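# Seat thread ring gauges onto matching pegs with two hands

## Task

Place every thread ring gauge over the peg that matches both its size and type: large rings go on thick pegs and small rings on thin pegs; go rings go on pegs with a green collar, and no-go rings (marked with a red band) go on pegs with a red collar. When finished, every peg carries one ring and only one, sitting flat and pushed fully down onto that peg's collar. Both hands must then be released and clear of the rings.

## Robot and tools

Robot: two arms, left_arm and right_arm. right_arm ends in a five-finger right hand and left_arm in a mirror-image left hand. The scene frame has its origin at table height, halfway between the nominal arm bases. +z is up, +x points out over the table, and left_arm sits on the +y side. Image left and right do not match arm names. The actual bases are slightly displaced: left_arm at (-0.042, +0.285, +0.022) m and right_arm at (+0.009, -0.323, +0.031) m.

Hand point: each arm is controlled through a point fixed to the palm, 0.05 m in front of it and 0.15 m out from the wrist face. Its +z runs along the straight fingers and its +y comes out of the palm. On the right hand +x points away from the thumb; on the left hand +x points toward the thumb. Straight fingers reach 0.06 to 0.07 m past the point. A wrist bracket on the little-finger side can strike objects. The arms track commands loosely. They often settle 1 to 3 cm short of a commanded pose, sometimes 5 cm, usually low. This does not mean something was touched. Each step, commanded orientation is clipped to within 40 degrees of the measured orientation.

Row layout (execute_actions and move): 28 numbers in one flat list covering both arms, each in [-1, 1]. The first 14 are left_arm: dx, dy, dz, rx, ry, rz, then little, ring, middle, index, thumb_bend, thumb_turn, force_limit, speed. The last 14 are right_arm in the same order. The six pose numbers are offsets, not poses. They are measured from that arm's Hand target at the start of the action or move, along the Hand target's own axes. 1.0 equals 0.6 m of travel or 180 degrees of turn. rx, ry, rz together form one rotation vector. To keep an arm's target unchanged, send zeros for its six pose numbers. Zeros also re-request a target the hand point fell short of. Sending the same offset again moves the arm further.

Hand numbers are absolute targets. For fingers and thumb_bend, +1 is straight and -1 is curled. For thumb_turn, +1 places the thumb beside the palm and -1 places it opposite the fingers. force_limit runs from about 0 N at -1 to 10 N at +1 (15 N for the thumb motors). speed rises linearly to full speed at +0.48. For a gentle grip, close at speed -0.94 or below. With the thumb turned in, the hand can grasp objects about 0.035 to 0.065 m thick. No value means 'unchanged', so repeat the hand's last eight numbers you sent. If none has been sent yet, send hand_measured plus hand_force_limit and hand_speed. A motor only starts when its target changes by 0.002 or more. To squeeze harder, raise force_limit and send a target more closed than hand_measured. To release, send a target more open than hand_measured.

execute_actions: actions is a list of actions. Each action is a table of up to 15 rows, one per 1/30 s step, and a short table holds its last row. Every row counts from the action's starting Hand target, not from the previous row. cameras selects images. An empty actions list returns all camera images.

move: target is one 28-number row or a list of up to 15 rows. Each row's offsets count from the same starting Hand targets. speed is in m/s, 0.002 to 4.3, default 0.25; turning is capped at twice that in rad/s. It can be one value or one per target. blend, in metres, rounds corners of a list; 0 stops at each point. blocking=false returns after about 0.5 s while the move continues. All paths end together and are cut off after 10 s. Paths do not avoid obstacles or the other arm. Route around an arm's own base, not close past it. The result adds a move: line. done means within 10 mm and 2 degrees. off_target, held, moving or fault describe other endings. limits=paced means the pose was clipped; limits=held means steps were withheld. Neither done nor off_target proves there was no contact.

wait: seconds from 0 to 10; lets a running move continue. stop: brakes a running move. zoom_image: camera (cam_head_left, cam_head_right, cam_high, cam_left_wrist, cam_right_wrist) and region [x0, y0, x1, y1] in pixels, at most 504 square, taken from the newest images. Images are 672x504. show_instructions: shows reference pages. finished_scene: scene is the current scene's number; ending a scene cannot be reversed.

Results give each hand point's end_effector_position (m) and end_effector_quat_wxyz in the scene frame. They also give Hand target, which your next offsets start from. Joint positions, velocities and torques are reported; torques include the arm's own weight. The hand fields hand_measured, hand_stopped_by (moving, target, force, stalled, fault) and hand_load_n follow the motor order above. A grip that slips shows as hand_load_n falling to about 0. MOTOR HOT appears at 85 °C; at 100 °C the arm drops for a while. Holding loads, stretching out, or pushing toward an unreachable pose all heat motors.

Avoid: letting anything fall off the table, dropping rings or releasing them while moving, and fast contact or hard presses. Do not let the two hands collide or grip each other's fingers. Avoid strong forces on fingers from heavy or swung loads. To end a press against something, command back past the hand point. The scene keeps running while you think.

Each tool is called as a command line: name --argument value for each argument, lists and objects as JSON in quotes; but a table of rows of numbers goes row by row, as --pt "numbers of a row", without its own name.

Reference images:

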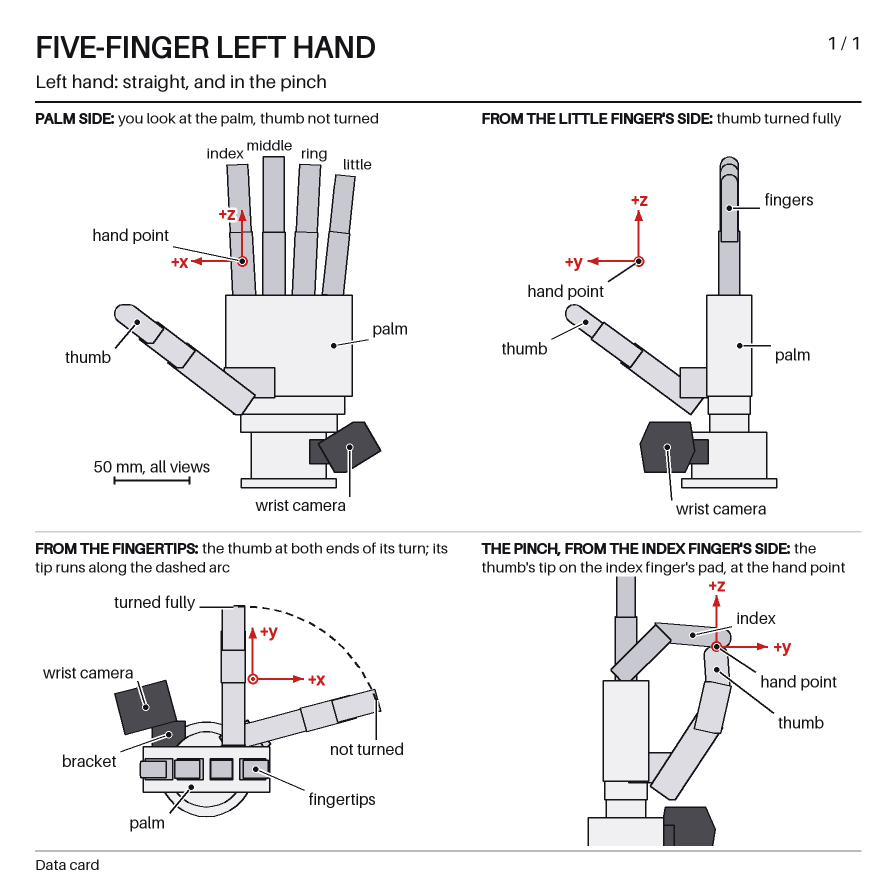

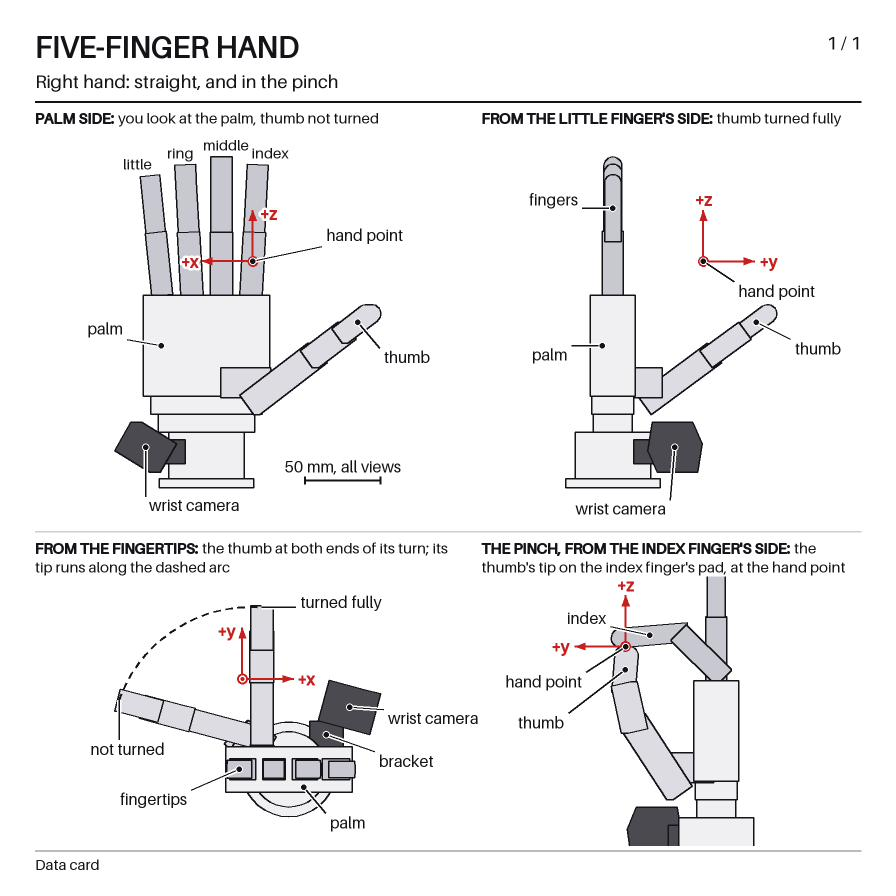

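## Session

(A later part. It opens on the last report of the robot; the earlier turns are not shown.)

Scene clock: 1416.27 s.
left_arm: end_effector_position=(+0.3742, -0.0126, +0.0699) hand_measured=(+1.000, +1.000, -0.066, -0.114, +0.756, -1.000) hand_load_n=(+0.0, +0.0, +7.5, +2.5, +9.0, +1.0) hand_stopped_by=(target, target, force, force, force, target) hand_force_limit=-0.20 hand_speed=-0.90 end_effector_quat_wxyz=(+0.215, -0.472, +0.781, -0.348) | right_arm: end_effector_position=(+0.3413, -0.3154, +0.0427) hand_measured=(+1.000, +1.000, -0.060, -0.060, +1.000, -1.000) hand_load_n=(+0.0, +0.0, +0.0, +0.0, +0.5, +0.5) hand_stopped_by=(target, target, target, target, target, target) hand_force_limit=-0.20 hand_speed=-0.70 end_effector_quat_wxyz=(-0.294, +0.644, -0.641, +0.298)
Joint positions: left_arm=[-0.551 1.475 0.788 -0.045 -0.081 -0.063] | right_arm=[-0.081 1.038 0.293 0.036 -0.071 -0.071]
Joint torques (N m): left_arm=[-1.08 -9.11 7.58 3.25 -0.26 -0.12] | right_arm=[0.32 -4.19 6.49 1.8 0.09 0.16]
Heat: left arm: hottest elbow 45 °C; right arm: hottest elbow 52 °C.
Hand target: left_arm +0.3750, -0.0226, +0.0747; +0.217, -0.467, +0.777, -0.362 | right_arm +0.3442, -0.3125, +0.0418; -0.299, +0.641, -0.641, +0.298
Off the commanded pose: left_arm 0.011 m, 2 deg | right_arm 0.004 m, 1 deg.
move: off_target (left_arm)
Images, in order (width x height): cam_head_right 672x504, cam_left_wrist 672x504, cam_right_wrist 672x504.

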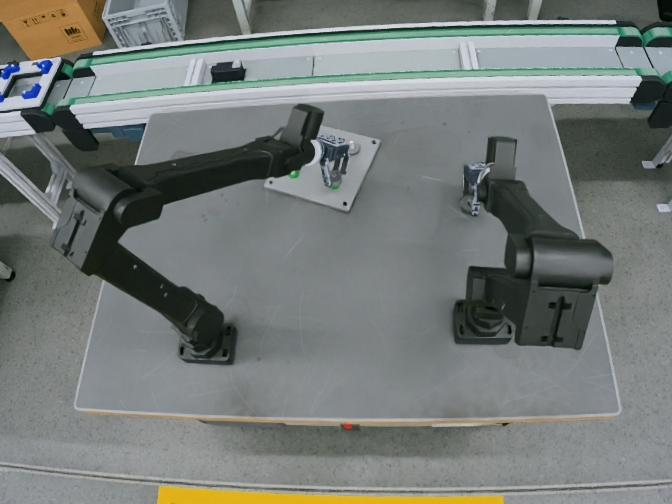

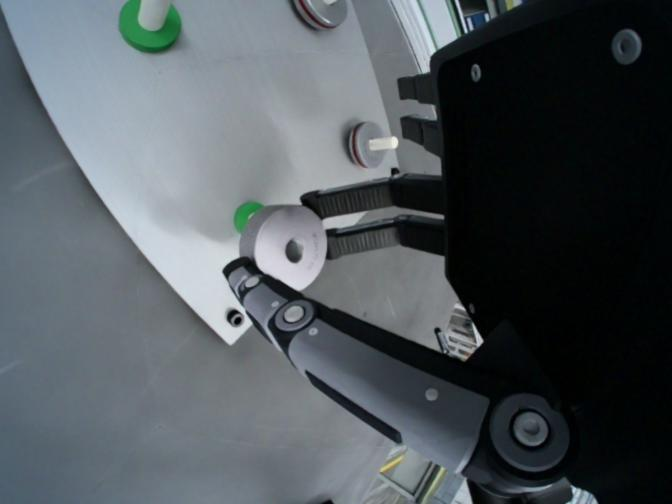

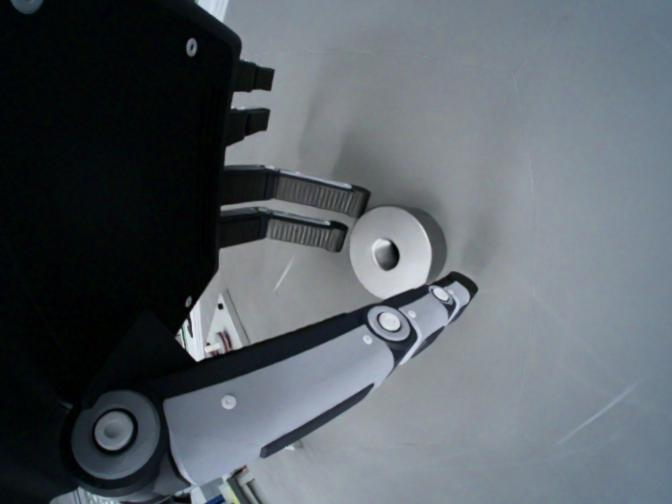

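move --target '[0,0.0102,0.0086,0,0,0,1,1,-0.2,-0.3,0.7,-1,-0.2,-0.9,0,0,0,0,0,0,1,1,-0.06,-0.06,0.7,-1,-0.2,-0.9]' --speed 0.03 --cameras '["cam_head_right","cam_left_wrist","cam_right_wrist"]'

zoom_image --camera "cam_left_wrist" --region '[220, 190, 320, 290]'

zoom_image --camera "cam_head_right" --region '[310, 140, 360, 190]'

Scene clock: 1427.33 s.
left_arm: end_effector_position=(+0.3778, -0.0150, +0.0695) hand_measured=(+1.000, +1.000, -0.066, -0.114, +0.756, -1.000) hand_load_n=(+0.0, +0.0, +7.0, +2.5, +9.0, +1.0) hand_stopped_by=(target, target, force, force, force, target) hand_force_limit=-0.20 hand_speed=-0.90 end_effector_quat_wxyz=(+0.218, -0.470, +0.778, -0.356) | right_arm: end_effector_position=(+0.3413, -0.3154, +0.0427) hand_measured=(+1.000, +1.000, -0.060, -0.060, +0.700, -1.000) hand_load_n=(+0.0, +0.0, -0.5, +0.0, +0.0, +0.0) hand_stopped_by=(target, target, target, target, target, target) hand_force_limit=-0.20 hand_speed=-0.90 end_effector_quat_wxyz=(-0.294, +0.644, -0.641, +0.298)
Joint positions: left_arm=[-0.551 1.483 0.785 -0.015 -0.081 -0.063] | right_arm=[-0.081 1.038 0.293 0.036 -0.071 -0.071]
Joint torques (N m): left_arm=[-1.03 -8.06 7.1 3.25 -0.28 -0.11] | right_arm=[0.32 -4.19 6.5 1.78 0.09 0.15]
Heat: left arm: hottest elbow 45 °C; right arm: hottest elbow 51 °C.
Hand target: left_arm +0.3750, -0.0226, +0.0668; +0.217, -0.467, +0.777, -0.362 | right_arm +0.3442, -0.3125, +0.0418; -0.299, +0.641, -0.641, +0.298
Off the commanded pose: left_arm 0.009 m, 1 deg | right_arm 0.004 m, 1 deg.
move: done
Images, in order (width x height): cam_head_right 672x504, cam_left_wrist 672x504, cam_right_wrist 672x504.

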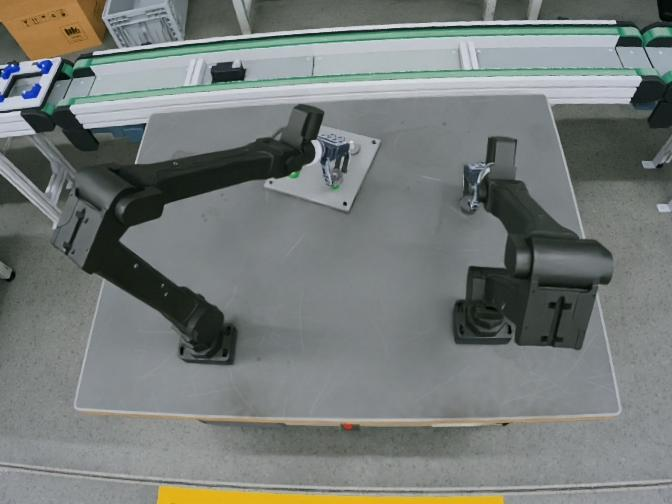

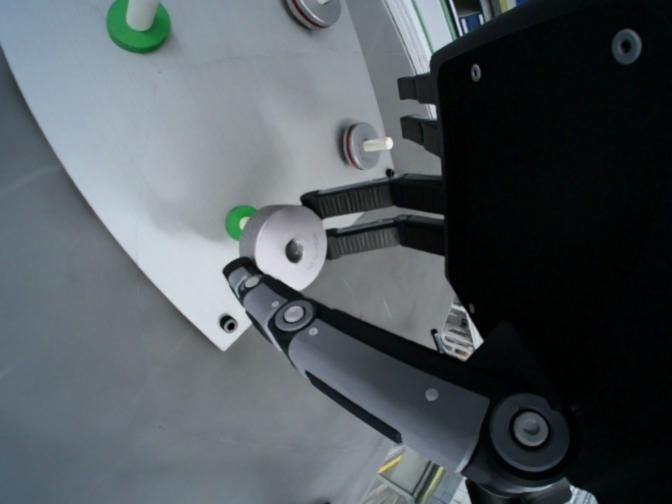

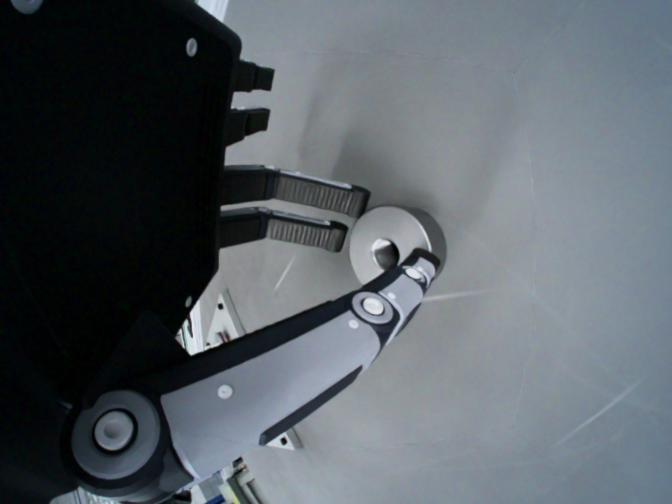

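Scaled by 5.040 from the camera's 672x504 image, which has a finer 960x720 frame.

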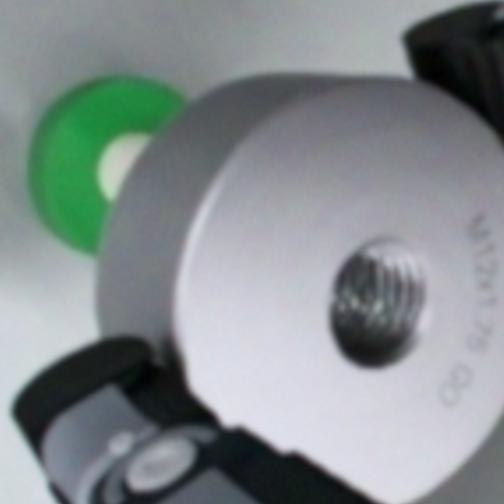

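Scaled by 10.080 from the camera's 672x504 image, which has a finer 960x720 frame.

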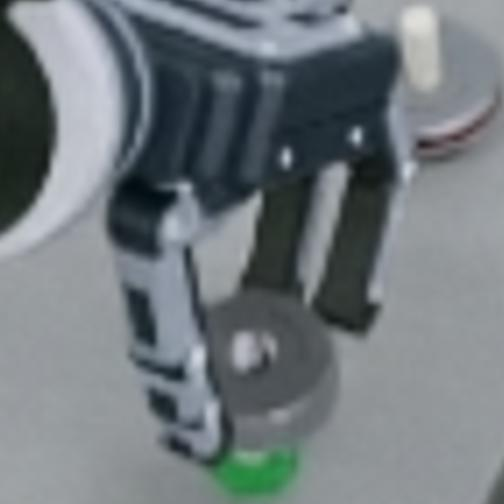

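zoom_image --camera "cam_right_wrist" --region '[310, 170, 470, 310]'

Scaled by 3.150 from the camera's 672x504 image, which has a finer 960x720 frame.

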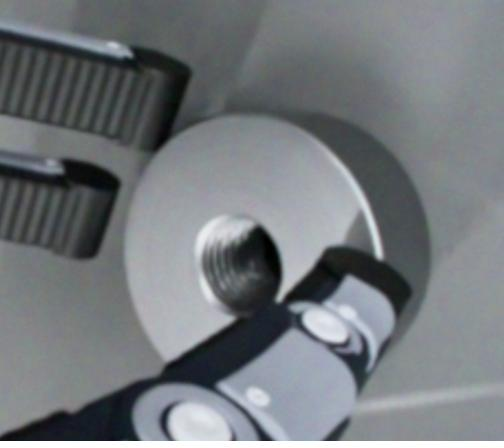

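move --pt "0 -0.0383 -0.0322 0 0 0 1 1 -0.2 -0.3 0.7 -1 -0.2 -0.9 0 0 0 0 0 0 1 1 0.0 0.0 0.98 -1 -0.2 -0.6" --pt "-0.0392 -0.0475 -0.0213 0 0 0 1 1 -0.2 -0.3 0.7 -1 -0.2 -0.9 0 0.0089 0.0075 0 0 0 1 1 0.0 0.0 0.98 -1 -0.2 -0.6" --speed 0.04 --cameras '["cam_head_right","cam_left_wrist","cam_right_wrist"]'

zoom_image --camera "cam_head_right" --region '[310, 140, 360, 190]'

Scene clock: 1475.07 s.
left_arm: end_effector_position=(+0.3729, -0.0010, +0.0742) hand_measured=(+1.000, +1.000, -0.066, -0.114, +0.756, -1.000) hand_load_n=(+0.0, +0.0, +7.5, +2.5, +9.0, +1.0) hand_stopped_by=(target, target, force, force, force, target) hand_force_limit=-0.20 hand_speed=-0.90 end_effector_quat_wxyz=(+0.205, -0.469, +0.786, -0.346) | right_arm: end_effector_position=(+0.3416, -0.3154, +0.0358) hand_measured=(+1.000, +1.000, +0.000, +0.000, +0.980, -1.000) hand_load_n=(+0.0, +0.0, +0.0, +0.0, +0.0, +0.0) hand_stopped_by=(target, target, target, target, target, target) hand_force_limit=-0.20 hand_speed=-0.60 end_effector_quat_wxyz=(-0.294, +0.644, -0.641, +0.298)
Joint positions: left_arm=[-0.52 1.453 0.785 -0.075 -0.041 -0.041] | right_arm=[-0.081 1.067 0.283 0.075 -0.071 -0.071]
Joint torques (N m): left_arm=[1.73 -8.94 11.67 1.78 -0.03 0.03] | right_arm=[0.32 -4.31 6.28 1.76 0.09 0.15]
Heat: left arm: hottest elbow 43 °C; right arm: hottest elbow 51 °C.
Hand target: left_arm +0.3936, -0.0056, +0.0968; +0.217, -0.467, +0.777, -0.362 | right_arm +0.3443, -0.3125, +0.0348; -0.299, +0.641, -0.641, +0.298
Off the commanded pose: left_arm 0.031 m, 3 deg | right_arm 0.004 m, 1 deg.
move: off_target (left_arm)
Images, in order (width x height): cam_head_right 672x504, cam_left_wrist 672x504, cam_right_wrist 672x504.

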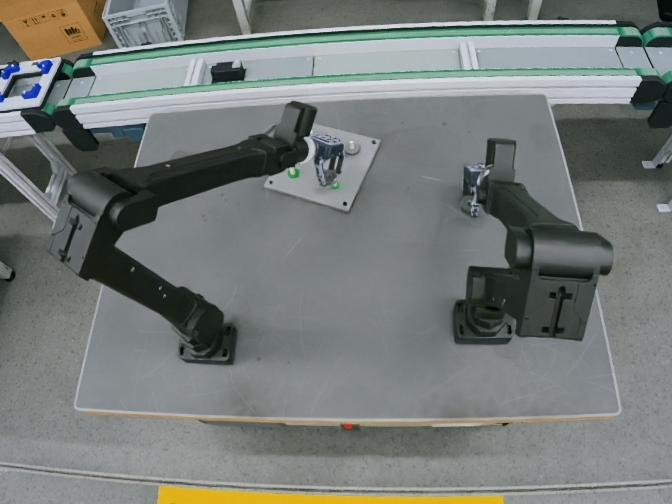

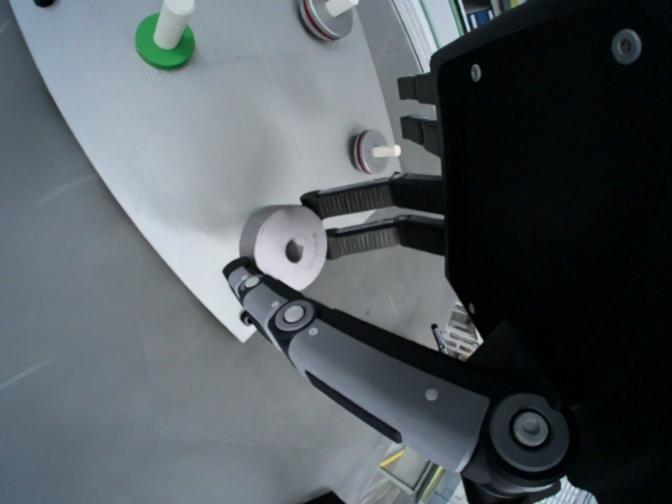

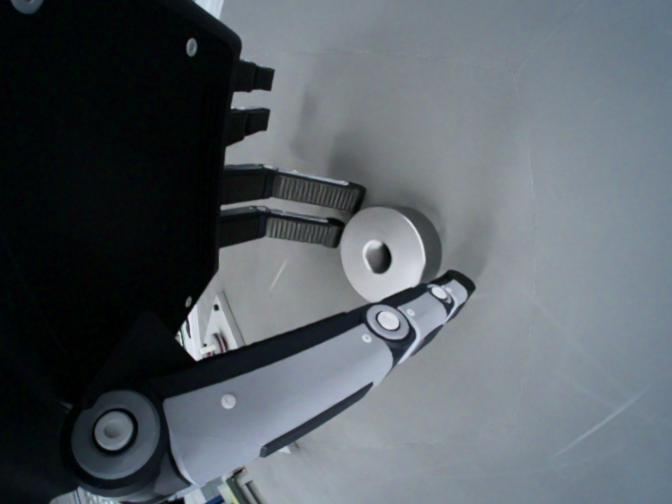

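Scaled by 10.080 from the camera's 672x504 image, which has a finer 960x720 frame.

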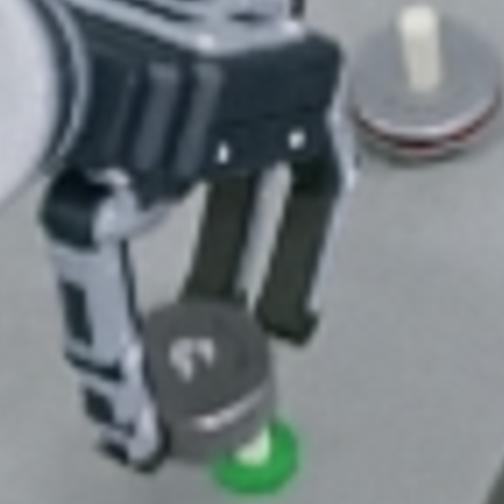

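move --target '[0.004,-0.0194,-0.008,0,0,0,1,1,-0.2,-0.3,0.7,-1,-0.2,-0.9,0,0,0,0,0,0,1,1,-0.06,-0.06,0.98,-1,-0.2,-0.7]' --speed 0.04 --cameras '["cam_head_right","cam_left_wrist","cam_right_wrist"]'

zoom_image --camera "cam_head_right" --region '[310, 140, 360, 190]'

Scene clock: 1484.20 s.
left_arm: end_effector_position=(+0.3660, +0.0033, +0.0693) hand_measured=(+1.000, +1.000, -0.066, -0.114, +0.756, -1.000) hand_load_n=(+0.0, +0.0, +7.5, +2.5, +9.0, +1.0) hand_stopped_by=(target, target, force, force, force, target) hand_force_limit=-0.20 hand_speed=-0.90 end_effector_quat_wxyz=(+0.198, -0.472, +0.792, -0.332) | right_arm: end_effector_position=(+0.3416, -0.3154, +0.0358) hand_measured=(+1.000, +1.000, -0.060, -0.060, +0.980, -1.000) hand_load_n=(+0.0, +0.0, +0.0, +0.0, +0.0, +0.0) hand_stopped_by=(target, target, target, target, target, target) hand_force_limit=-0.20 hand_speed=-0.70 end_effector_quat_wxyz=(-0.294, +0.644, -0.641, +0.298)
Joint positions: left_arm=[-0.52 1.452 0.785 -0.112 -0.041 -0.04] | right_arm=[-0.081 1.067 0.283 0.075 -0.071 -0.071]
Joint torques (N m): left_arm=[1.32 -10.23 13.67 1.72 -0.23 0.01] | right_arm=[0.32 -4.31 6.28 1.78 0.09 0.16]
Heat: left arm: hottest elbow 44 °C; right arm: hottest elbow 51 °C.
Hand target: left_arm +0.3960, -0.0096, +0.1088; +0.217, -0.467, +0.777, -0.362 | right_arm +0.3442, -0.3125, +0.0348; -0.299, +0.641, -0.641, +0.298
Off the commanded pose: left_arm 0.051 m, 5 deg | right_arm 0.004 m, 1 deg.
move: off_target (left_arm)
Images, in order (width x height): cam_head_right 672x504, cam_left_wrist 672x504, cam_right_wrist 672x504.

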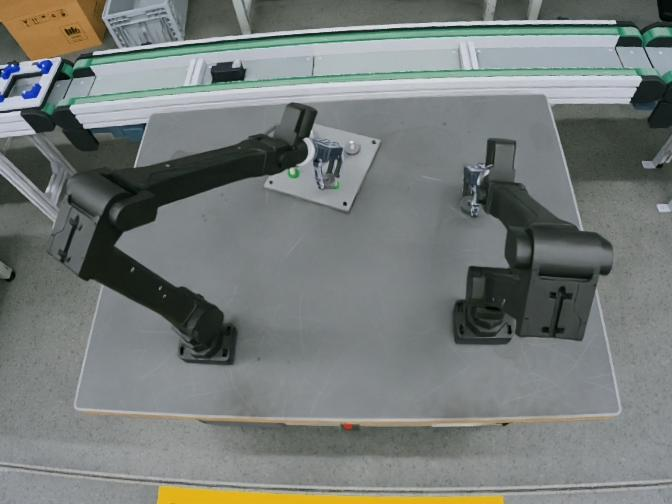

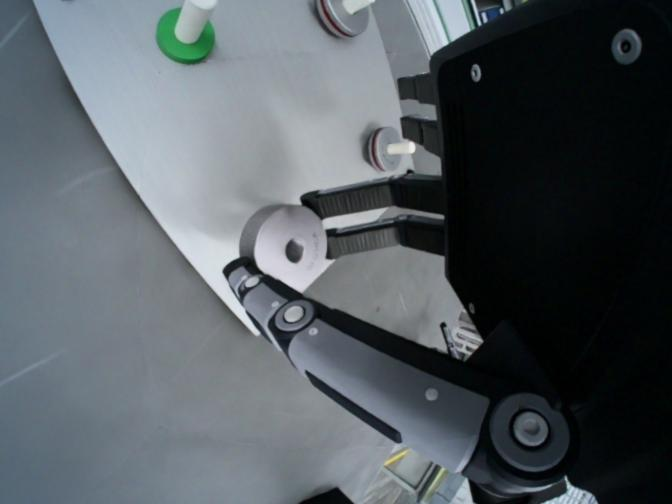

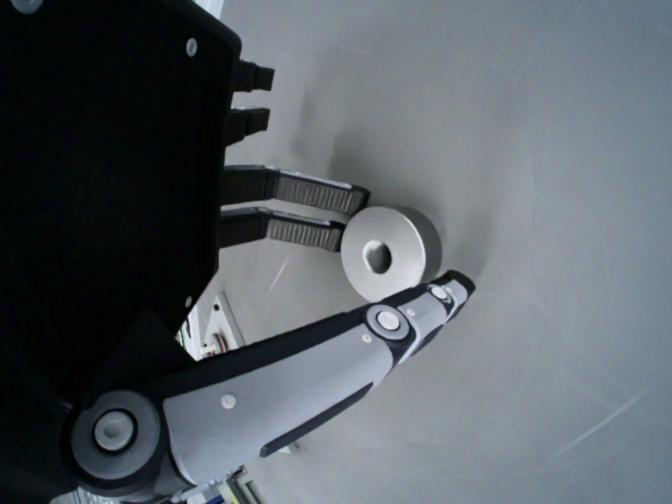

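Scaled by 10.080 from the camera's 672x504 image, which has a finer 960x720 frame.

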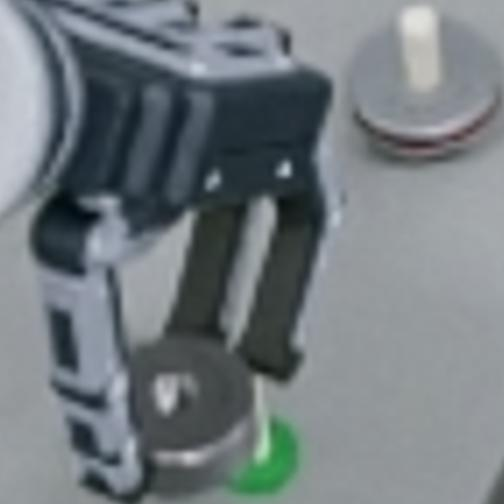

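move --target '[0,-0.0383,-0.0322,0,0,0,1,1,-0.2,-0.3,0.7,-1,-0.2,-0.9,0,0,0,0,0,0,1,1,-0.06,-0.06,0.7,-1,-0.2,-0.9]' --speed 0.08 --cameras '["cam_head_right","cam_left_wrist","cam_right_wrist"]'

zoom_image --camera "cam_head_right" --region '[310, 140, 360, 190]'

zoom_image --camera "cam_right_wrist" --region '[310, 170, 470, 310]'

Scene clock: 1494.07 s.
left_arm: end_effector_position=(+0.3671, +0.0028, +0.0984) hand_measured=(+1.000, +1.000, -0.066, -0.114, +0.756, -1.000) hand_load_n=(+0.0, +0.0, +7.5, +3.0, +9.0, +1.0) hand_stopped_by=(target, target, force, force, force, target) hand_force_limit=-0.20 hand_speed=-0.90 end_effector_quat_wxyz=(+0.198, -0.472, +0.792, -0.332) | right_arm: end_effector_position=(+0.3410, -0.3154, +0.0353) hand_measured=(+1.000, +1.000, -0.060, -0.060, +0.826, -1.000) hand_load_n=(+0.0, +0.0, +3.5, +0.0, +6.0, +1.5) hand_stopped_by=(target, target, target, target, force, target) hand_force_limit=-0.20 hand_speed=-0.90 end_effector_quat_wxyz=(-0.294, +0.644, -0.641, +0.298)
Joint positions: left_arm=[-0.52 1.402 0.826 -0.202 -0.042 -0.04] | right_arm=[-0.081 1.067 0.282 0.075 -0.071 -0.071]
Joint torques (N m): left_arm=[1.2 -9.52 14.34 1.7 -0.21 0.01] | right_arm=[0.32 -4.31 6.34 1.78 0.09 0.16]
Heat: left arm: hottest elbow 46 °C; right arm: hottest elbow 51 °C.
Hand target: left_arm +0.3960, -0.0095, +0.1388; +0.217, -0.467, +0.777, -0.362 | right_arm +0.3442, -0.3125, +0.0347; -0.299, +0.641, -0.641, +0.298
Off the commanded pose: left_arm 0.051 m, 5 deg | right_arm 0.004 m, 1 deg.
move: off_target (left_arm)
Images, in order (width x height): cam_head_right 672x504, cam_left_wrist 672x504, cam_right_wrist 672x504.

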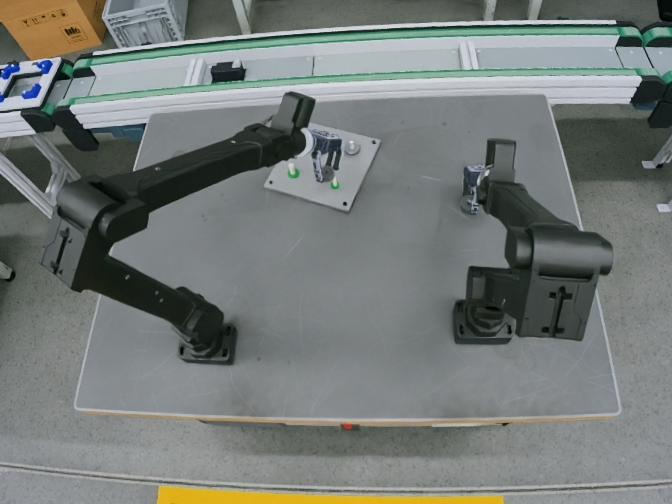

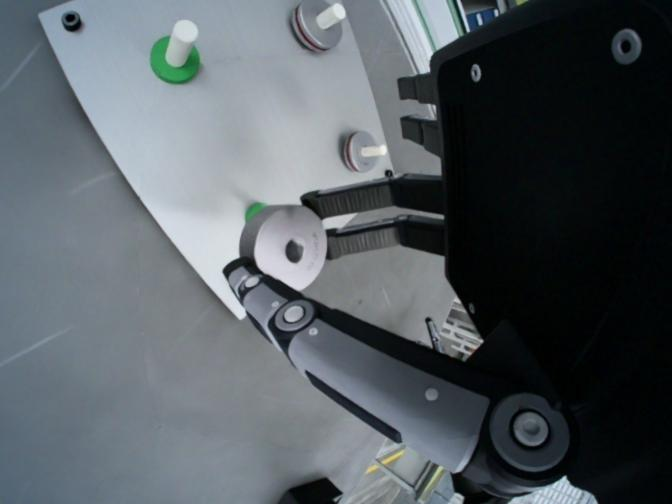

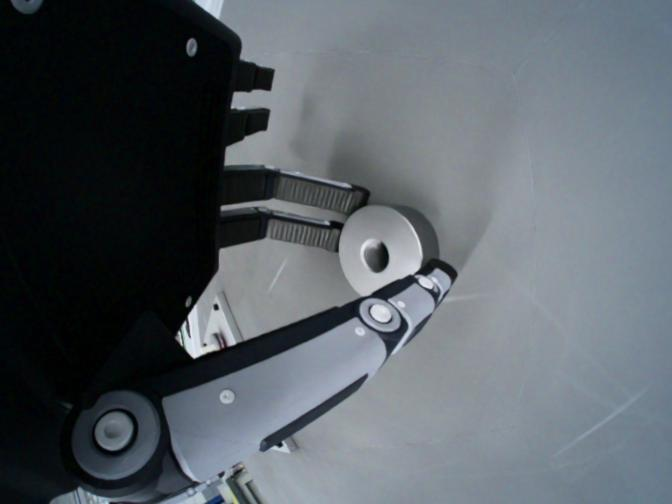

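Scaled by 10.080 from the camera's 672x504 image, which has a finer 960x720 frame.

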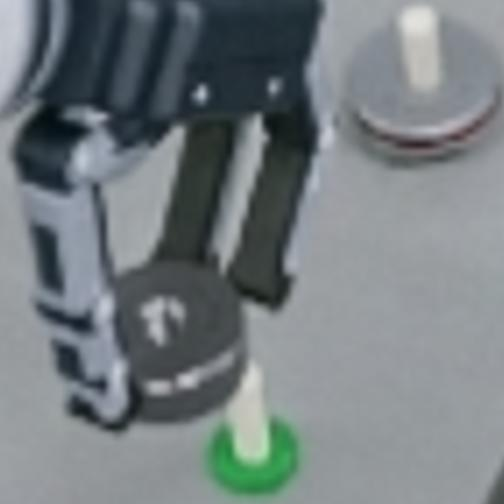

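Scaled by 3.150 from the camera's 672x504 image, which has a finer 960x720 frame.

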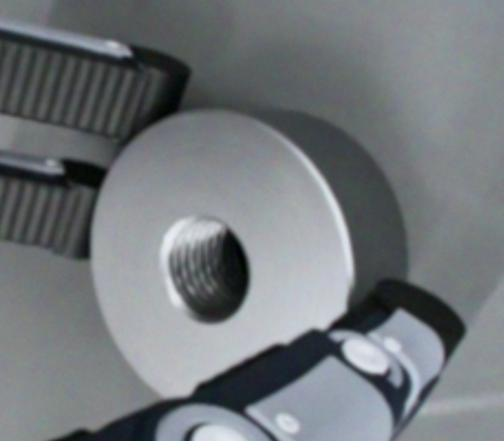

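move --target '[0.0039,-0.015,0.0307,0,0,0,1,1,-0.2,-0.3,0.7,-1,-0.2,-0.9,0,0,0,0,0,0,1,1,-0.06,-0.3,0.7,-1,-0.2,-0.9]' --speed 0.06 --cameras '["cam_head_right","cam_left_wrist","cam_right_wrist"]'

zoom_image --camera "cam_head_right" --region '[310, 140, 360, 190]'

Scene clock: 1504.87 s.
left_arm: end_effector_position=(+0.3806, -0.0054, +0.0971) hand_measured=(+1.000, +1.000, -0.066, -0.114, +0.756, -1.000) hand_load_n=(+0.0, -0.5, +7.5, +3.0, +9.0, +1.0) hand_stopped_by=(target, target, force, force, force, target) hand_force_limit=-0.20 hand_speed=-0.90 end_effector_quat_wxyz=(+0.198, -0.473, +0.792, -0.331) | right_arm: end_effector_position=(+0.3411, -0.3152, +0.0353) hand_measured=(+1.000, +1.000, -0.060, -0.086, +0.826, -1.000) hand_load_n=(+0.0, +0.0, +2.5, +6.0, +7.5, +0.5) hand_stopped_by=(target, target, target, force, force, target) hand_force_limit=-0.20 hand_speed=-0.90 end_effector_quat_wxyz=(-0.294, +0.644, -0.641, +0.298)
Joint positions: left_arm=[-0.52 1.444 0.867 -0.202 -0.043 -0.04] | right_arm=[-0.081 1.067 0.282 0.076 -0.071 -0.071]
Joint torques (N m): left_arm=[0.85 -9.05 14.64 2.18 -0.25 -0.01] | right_arm=[0.26 -4.31 6.34 1.76 0.09 0.15]
Motor temperatures (°C): left_arm=[32 36 49 33 33 32] | right_arm=[32 34 50 34 32 35]
Heat: left arm: hottest elbow 49 °C; right arm: hottest elbow 50 °C.
Hand target: left_arm +0.4125, -0.0209, +0.1339; +0.217, -0.467, +0.777, -0.362 | right_arm +0.3441, -0.3124, +0.0347; -0.299, +0.641, -0.641, +0.298
Off the commanded pose: left_arm 0.051 m, 5 deg | right_arm 0.004 m, 1 deg.
move: off_target (left_arm)
Images, in order (width x height): cam_head_right 672x504, cam_left_wrist 672x504, cam_right_wrist 672x504.

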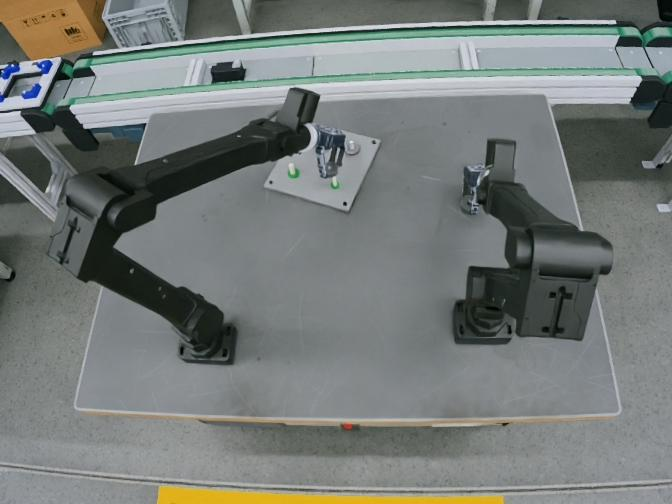

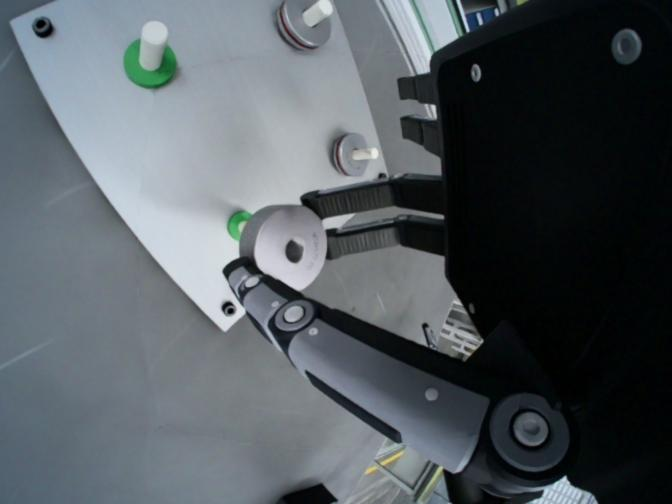

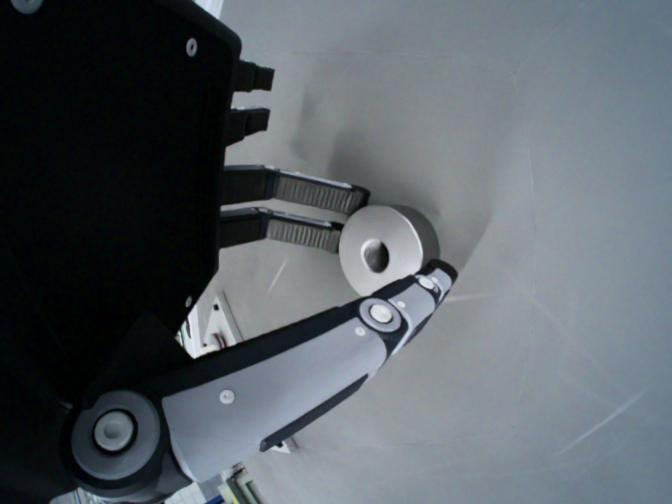

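Scaled by 10.080 from the camera's 672x504 image, which has a finer 960x720 frame.

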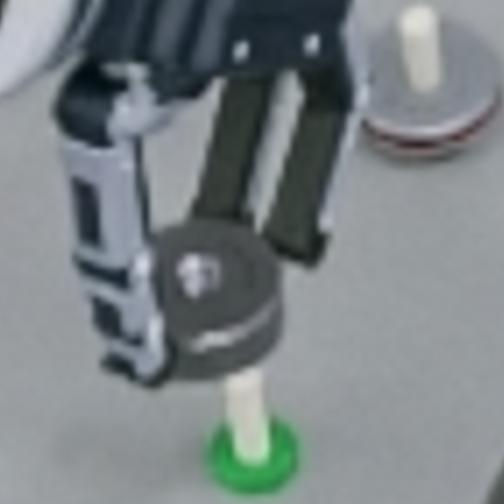

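move --target '[0.0239,0.0763,0.0099,0,0,0,1,1,-0.2,-0.3,0.7,-1,-0.2,-0.9,0,0,0,0,0,0,1,1,-0.2,-0.3,0.7,-1,-0.2,-0.9]' --speed 0.06 --cameras '["cam_head_right","cam_left_wrist"]'

zoom_image --camera "cam_head_right" --region '[310, 140, 360, 190]'

Scene clock: 1535.93 s.
left_arm: end_effector_position=(+0.3816, -0.0113, +0.0872) hand_measured=(+1.000, +1.000, -0.066, -0.114, +0.756, -1.000) hand_load_n=(+0.0, +0.0, +7.5, +3.0, +8.5, +1.0) hand_stopped_by=(target, target, force, force, force, target) hand_force_limit=-0.20 hand_speed=-0.90 end_effector_quat_wxyz=(+0.213, -0.472, +0.783, -0.346) | right_arm: end_effector_position=(+0.3412, -0.3153, +0.0353) hand_measured=(+1.000, +1.000, -0.066, -0.086, +0.826, -1.000) hand_load_n=(+0.0, +0.0, +5.0, +4.5, +8.5, +1.5) hand_stopped_by=(target, target, force, force, force, target) hand_force_limit=-0.20 hand_speed=-0.90 end_effector_quat_wxyz=(-0.294, +0.644, -0.641, +0.298)
Joint positions: left_arm=[-0.538 1.457 0.829 -0.109 -0.071 -0.054] | right_arm=[-0.081 1.067 0.282 0.077 -0.071 -0.071]
Joint torques (N m): left_arm=[-0.85 -9.17 8.1 3.4 -0.29 -0.13] | right_arm=[0.26 -4.37 6.34 1.74 0.09 0.15]
Heat: left arm: hottest elbow 50 °C; right arm: hottest elbow 50 °C.
Hand target: left_arm +0.3836, -0.0220, +0.0951; +0.217, -0.467, +0.777, -0.362 | right_arm +0.3441, -0.3124, +0.0346; -0.299, +0.641, -0.641, +0.298
Off the commanded pose: left_arm 0.013 m, 2 deg | right_arm 0.004 m, 1 deg.
move: off_target (left_arm)
Images, in order (width x height): cam_head_right 672x504, cam_left_wrist 672x504.

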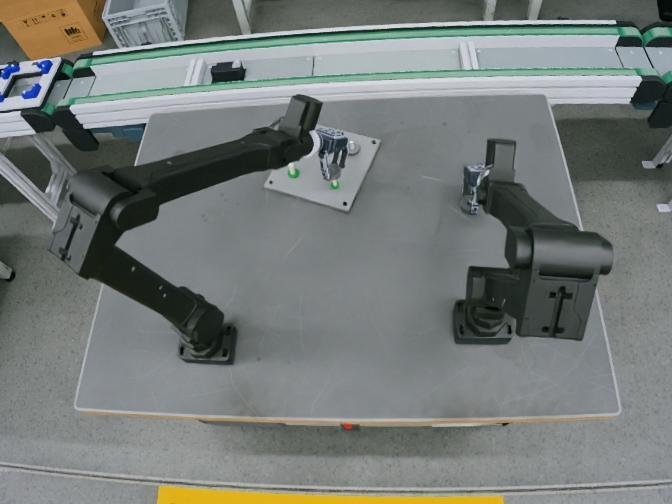

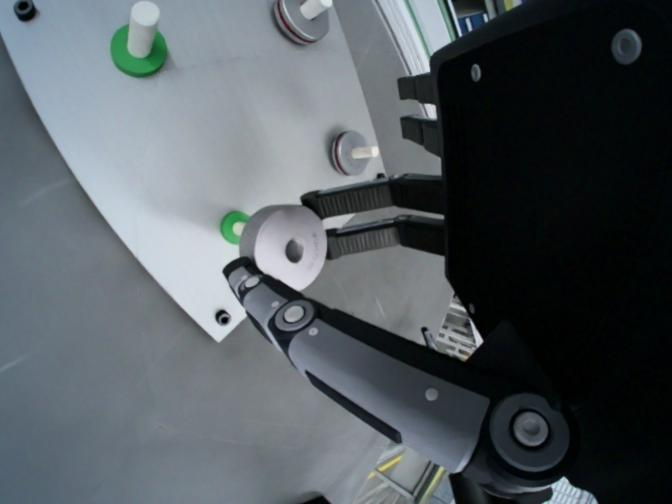

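Scaled by 10.080 from the camera's 672x504 image, which has a finer 960x720 frame.

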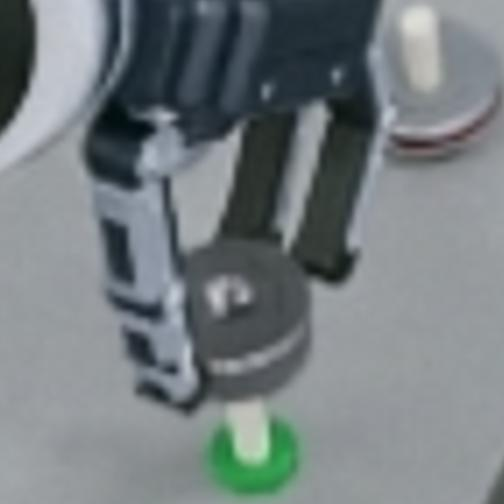

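move --target '[0.0003,0.0117,0.012,0,0,0,1,1,-0.2,-0.3,0.7,-1,-0.2,-0.9,0,-0.0383,-0.0322,0,0,0,1,1,-0.2,-0.3,0.7,-1,-0.2,-0.9]' --speed 0.04 --cameras '["cam_head_right","cam_left_wrist","cam_right_wrist"]'

zoom_image --camera "cam_head_right" --region '[310, 140, 360, 190]'

Scene clock: 1559.13 s.
left_arm: end_effector_position=(+0.3834, -0.0124, +0.0796) hand_measured=(+1.000, +1.000, -0.066, -0.114, +0.756, -1.000) hand_load_n=(+0.0, +0.0, +7.5, +3.0, +9.0, +1.0) hand_stopped_by=(target, target, force, force, force, target) hand_force_limit=-0.20 hand_speed=-0.90 end_effector_quat_wxyz=(+0.214, -0.472, +0.782, -0.348) | right_arm: end_effector_position=(+0.3215, -0.3133, +0.0383) hand_measured=(+1.000, +1.000, -0.066, -0.086, +0.826, -1.000) hand_load_n=(+0.0, +0.0, +5.5, +4.0, +8.5, +1.5) hand_stopped_by=(target, target, force, force, force, target) hand_force_limit=-0.20 hand_speed=-0.90 end_effector_quat_wxyz=(-0.279, +0.651, -0.649, +0.279)
Joint positions: left_arm=[-0.538 1.475 0.821 -0.078 -0.071 -0.054] | right_arm=[-0.08 0.988 0.282 -0.055 -0.071 -0.071]
Joint torques (N m): left_arm=[-0.73 -8.88 7.82 3.44 -0.3 -0.12] | right_arm=[0.32 -6.3 10.15 0.76 0.05 0.16]
Heat: left arm: hottest elbow 47 °C; right arm: hottest elbow 50 °C.
Hand target: left_arm +0.3844, -0.0226, +0.0850; +0.217, -0.467, +0.777, -0.362 | right_arm +0.3442, -0.3123, +0.0647; -0.299, +0.641, -0.641, +0.298
Off the commanded pose: left_arm 0.012 m, 2 deg | right_arm 0.035 m, 3 deg.
move: off_target (left_arm, right_arm)
Images, in order (width x height): cam_head_right 672x504, cam_left_wrist 672x504, cam_right_wrist 672x504.

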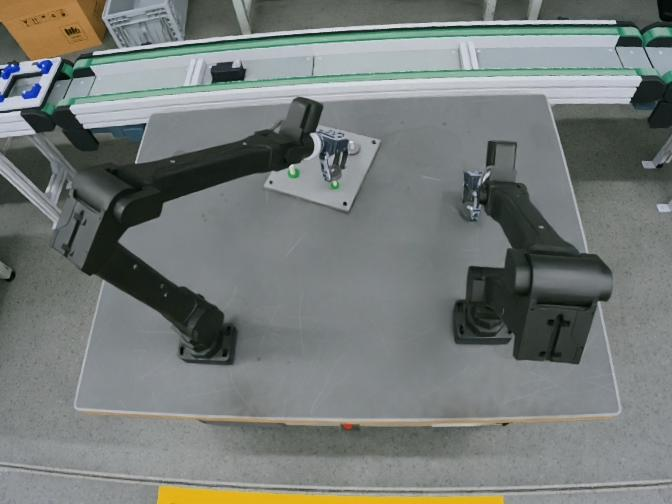

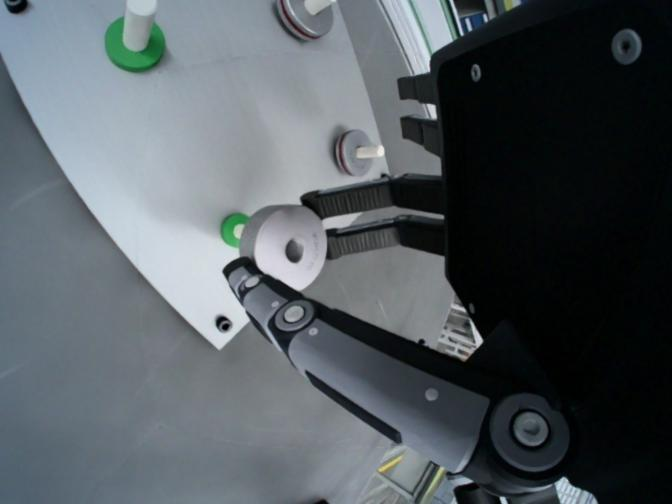

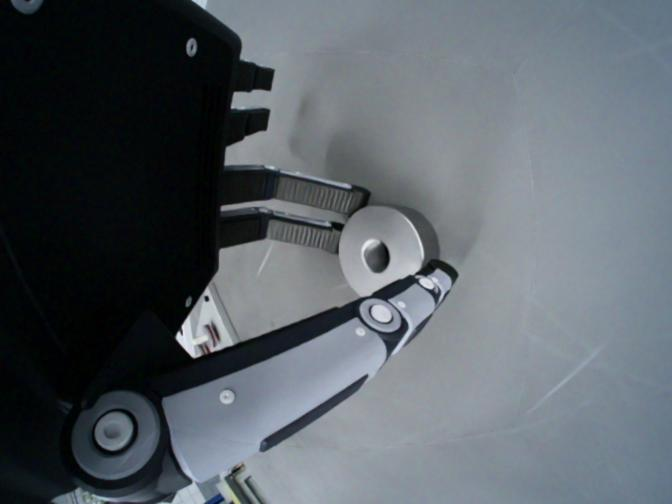

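Scaled by 10.080 from the camera's 672x504 image, which has a finer 960x720 frame.

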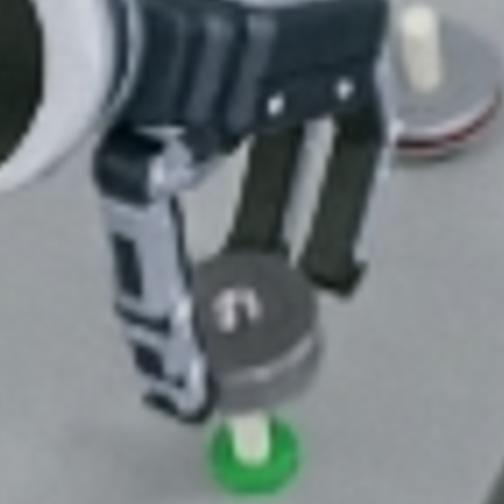

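move --target '[-0.029,0.004,0.0057,0,0,0,1,1,-0.2,-0.3,0.7,-1,-0.2,-0.9,0,-0.0766,-0.0643,0,0,0,1,1,-0.2,-0.3,0.7,-1,-0.2,-0.9]' --speed 0.06 --cameras '["cam_head_right","cam_left_wrist","cam_right_wrist"]'

zoom_image --camera "cam_head_right" --region '[310, 140, 360, 190]'

Scene clock: 1575.67 s.
left_arm: end_effector_position=(+0.3839, -0.0108, +0.0761) hand_measured=(+1.000, +1.000, -0.066, -0.114, +0.756, -1.000) hand_load_n=(+0.0, +0.0, +7.5, +3.0, +8.5, +1.0) hand_stopped_by=(target, target, force, force, force, target) hand_force_limit=-0.20 hand_speed=-0.90 end_effector_quat_wxyz=(+0.208, -0.467, +0.784, -0.352) | right_arm: end_effector_position=(+0.3171, -0.3128, +0.0853) hand_measured=(+1.000, +1.000, -0.066, -0.086, +0.826, -1.000) hand_load_n=(+0.0, +0.0, +5.5, +4.0, +8.5, +1.5) hand_stopped_by=(target, target, force, force, force, target) hand_force_limit=-0.20 hand_speed=-0.90 end_effector_quat_wxyz=(-0.272, +0.653, -0.652, +0.272)
Joint positions: left_arm=[-0.526 1.482 0.815 -0.063 -0.045 -0.044] | right_arm=[-0.08 0.841 0.374 -0.316 -0.071 -0.071]
Joint torques (N m): left_arm=[1.9 -9.29 7.83 3.38 -0.07 0.01] | right_arm=[0.21 -5.71 12.82 0.77 0.03 0.16]
Heat: left arm: hottest elbow 47 °C; right arm: hottest elbow 51 °C.
Hand target: left_arm +0.3936, -0.0077, +0.0810; +0.217, -0.467, +0.777, -0.362 | right_arm +0.3442, -0.3124, +0.1247; -0.299, +0.641, -0.641, +0.298
Off the commanded pose: left_arm 0.011 m, 2 deg | right_arm 0.048 m, 5 deg.
move: off_target (left_arm, right_arm)
Images, in order (width x height): cam_head_right 672x504, cam_left_wrist 672x504, cam_right_wrist 672x504.

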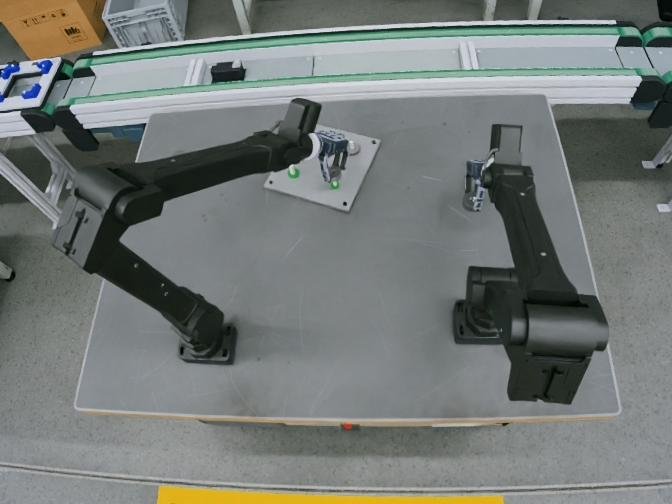

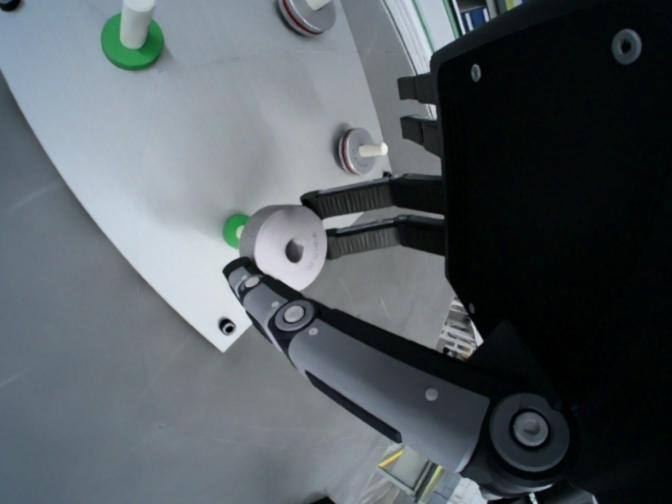

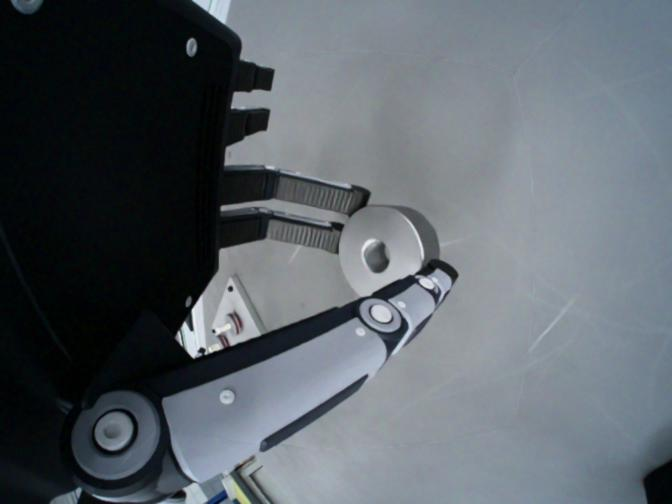

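Scaled by 10.080 from the camera's 672x504 image, which has a finer 960x720 frame.

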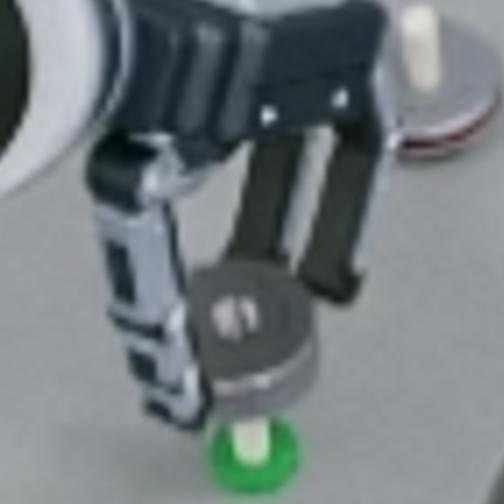

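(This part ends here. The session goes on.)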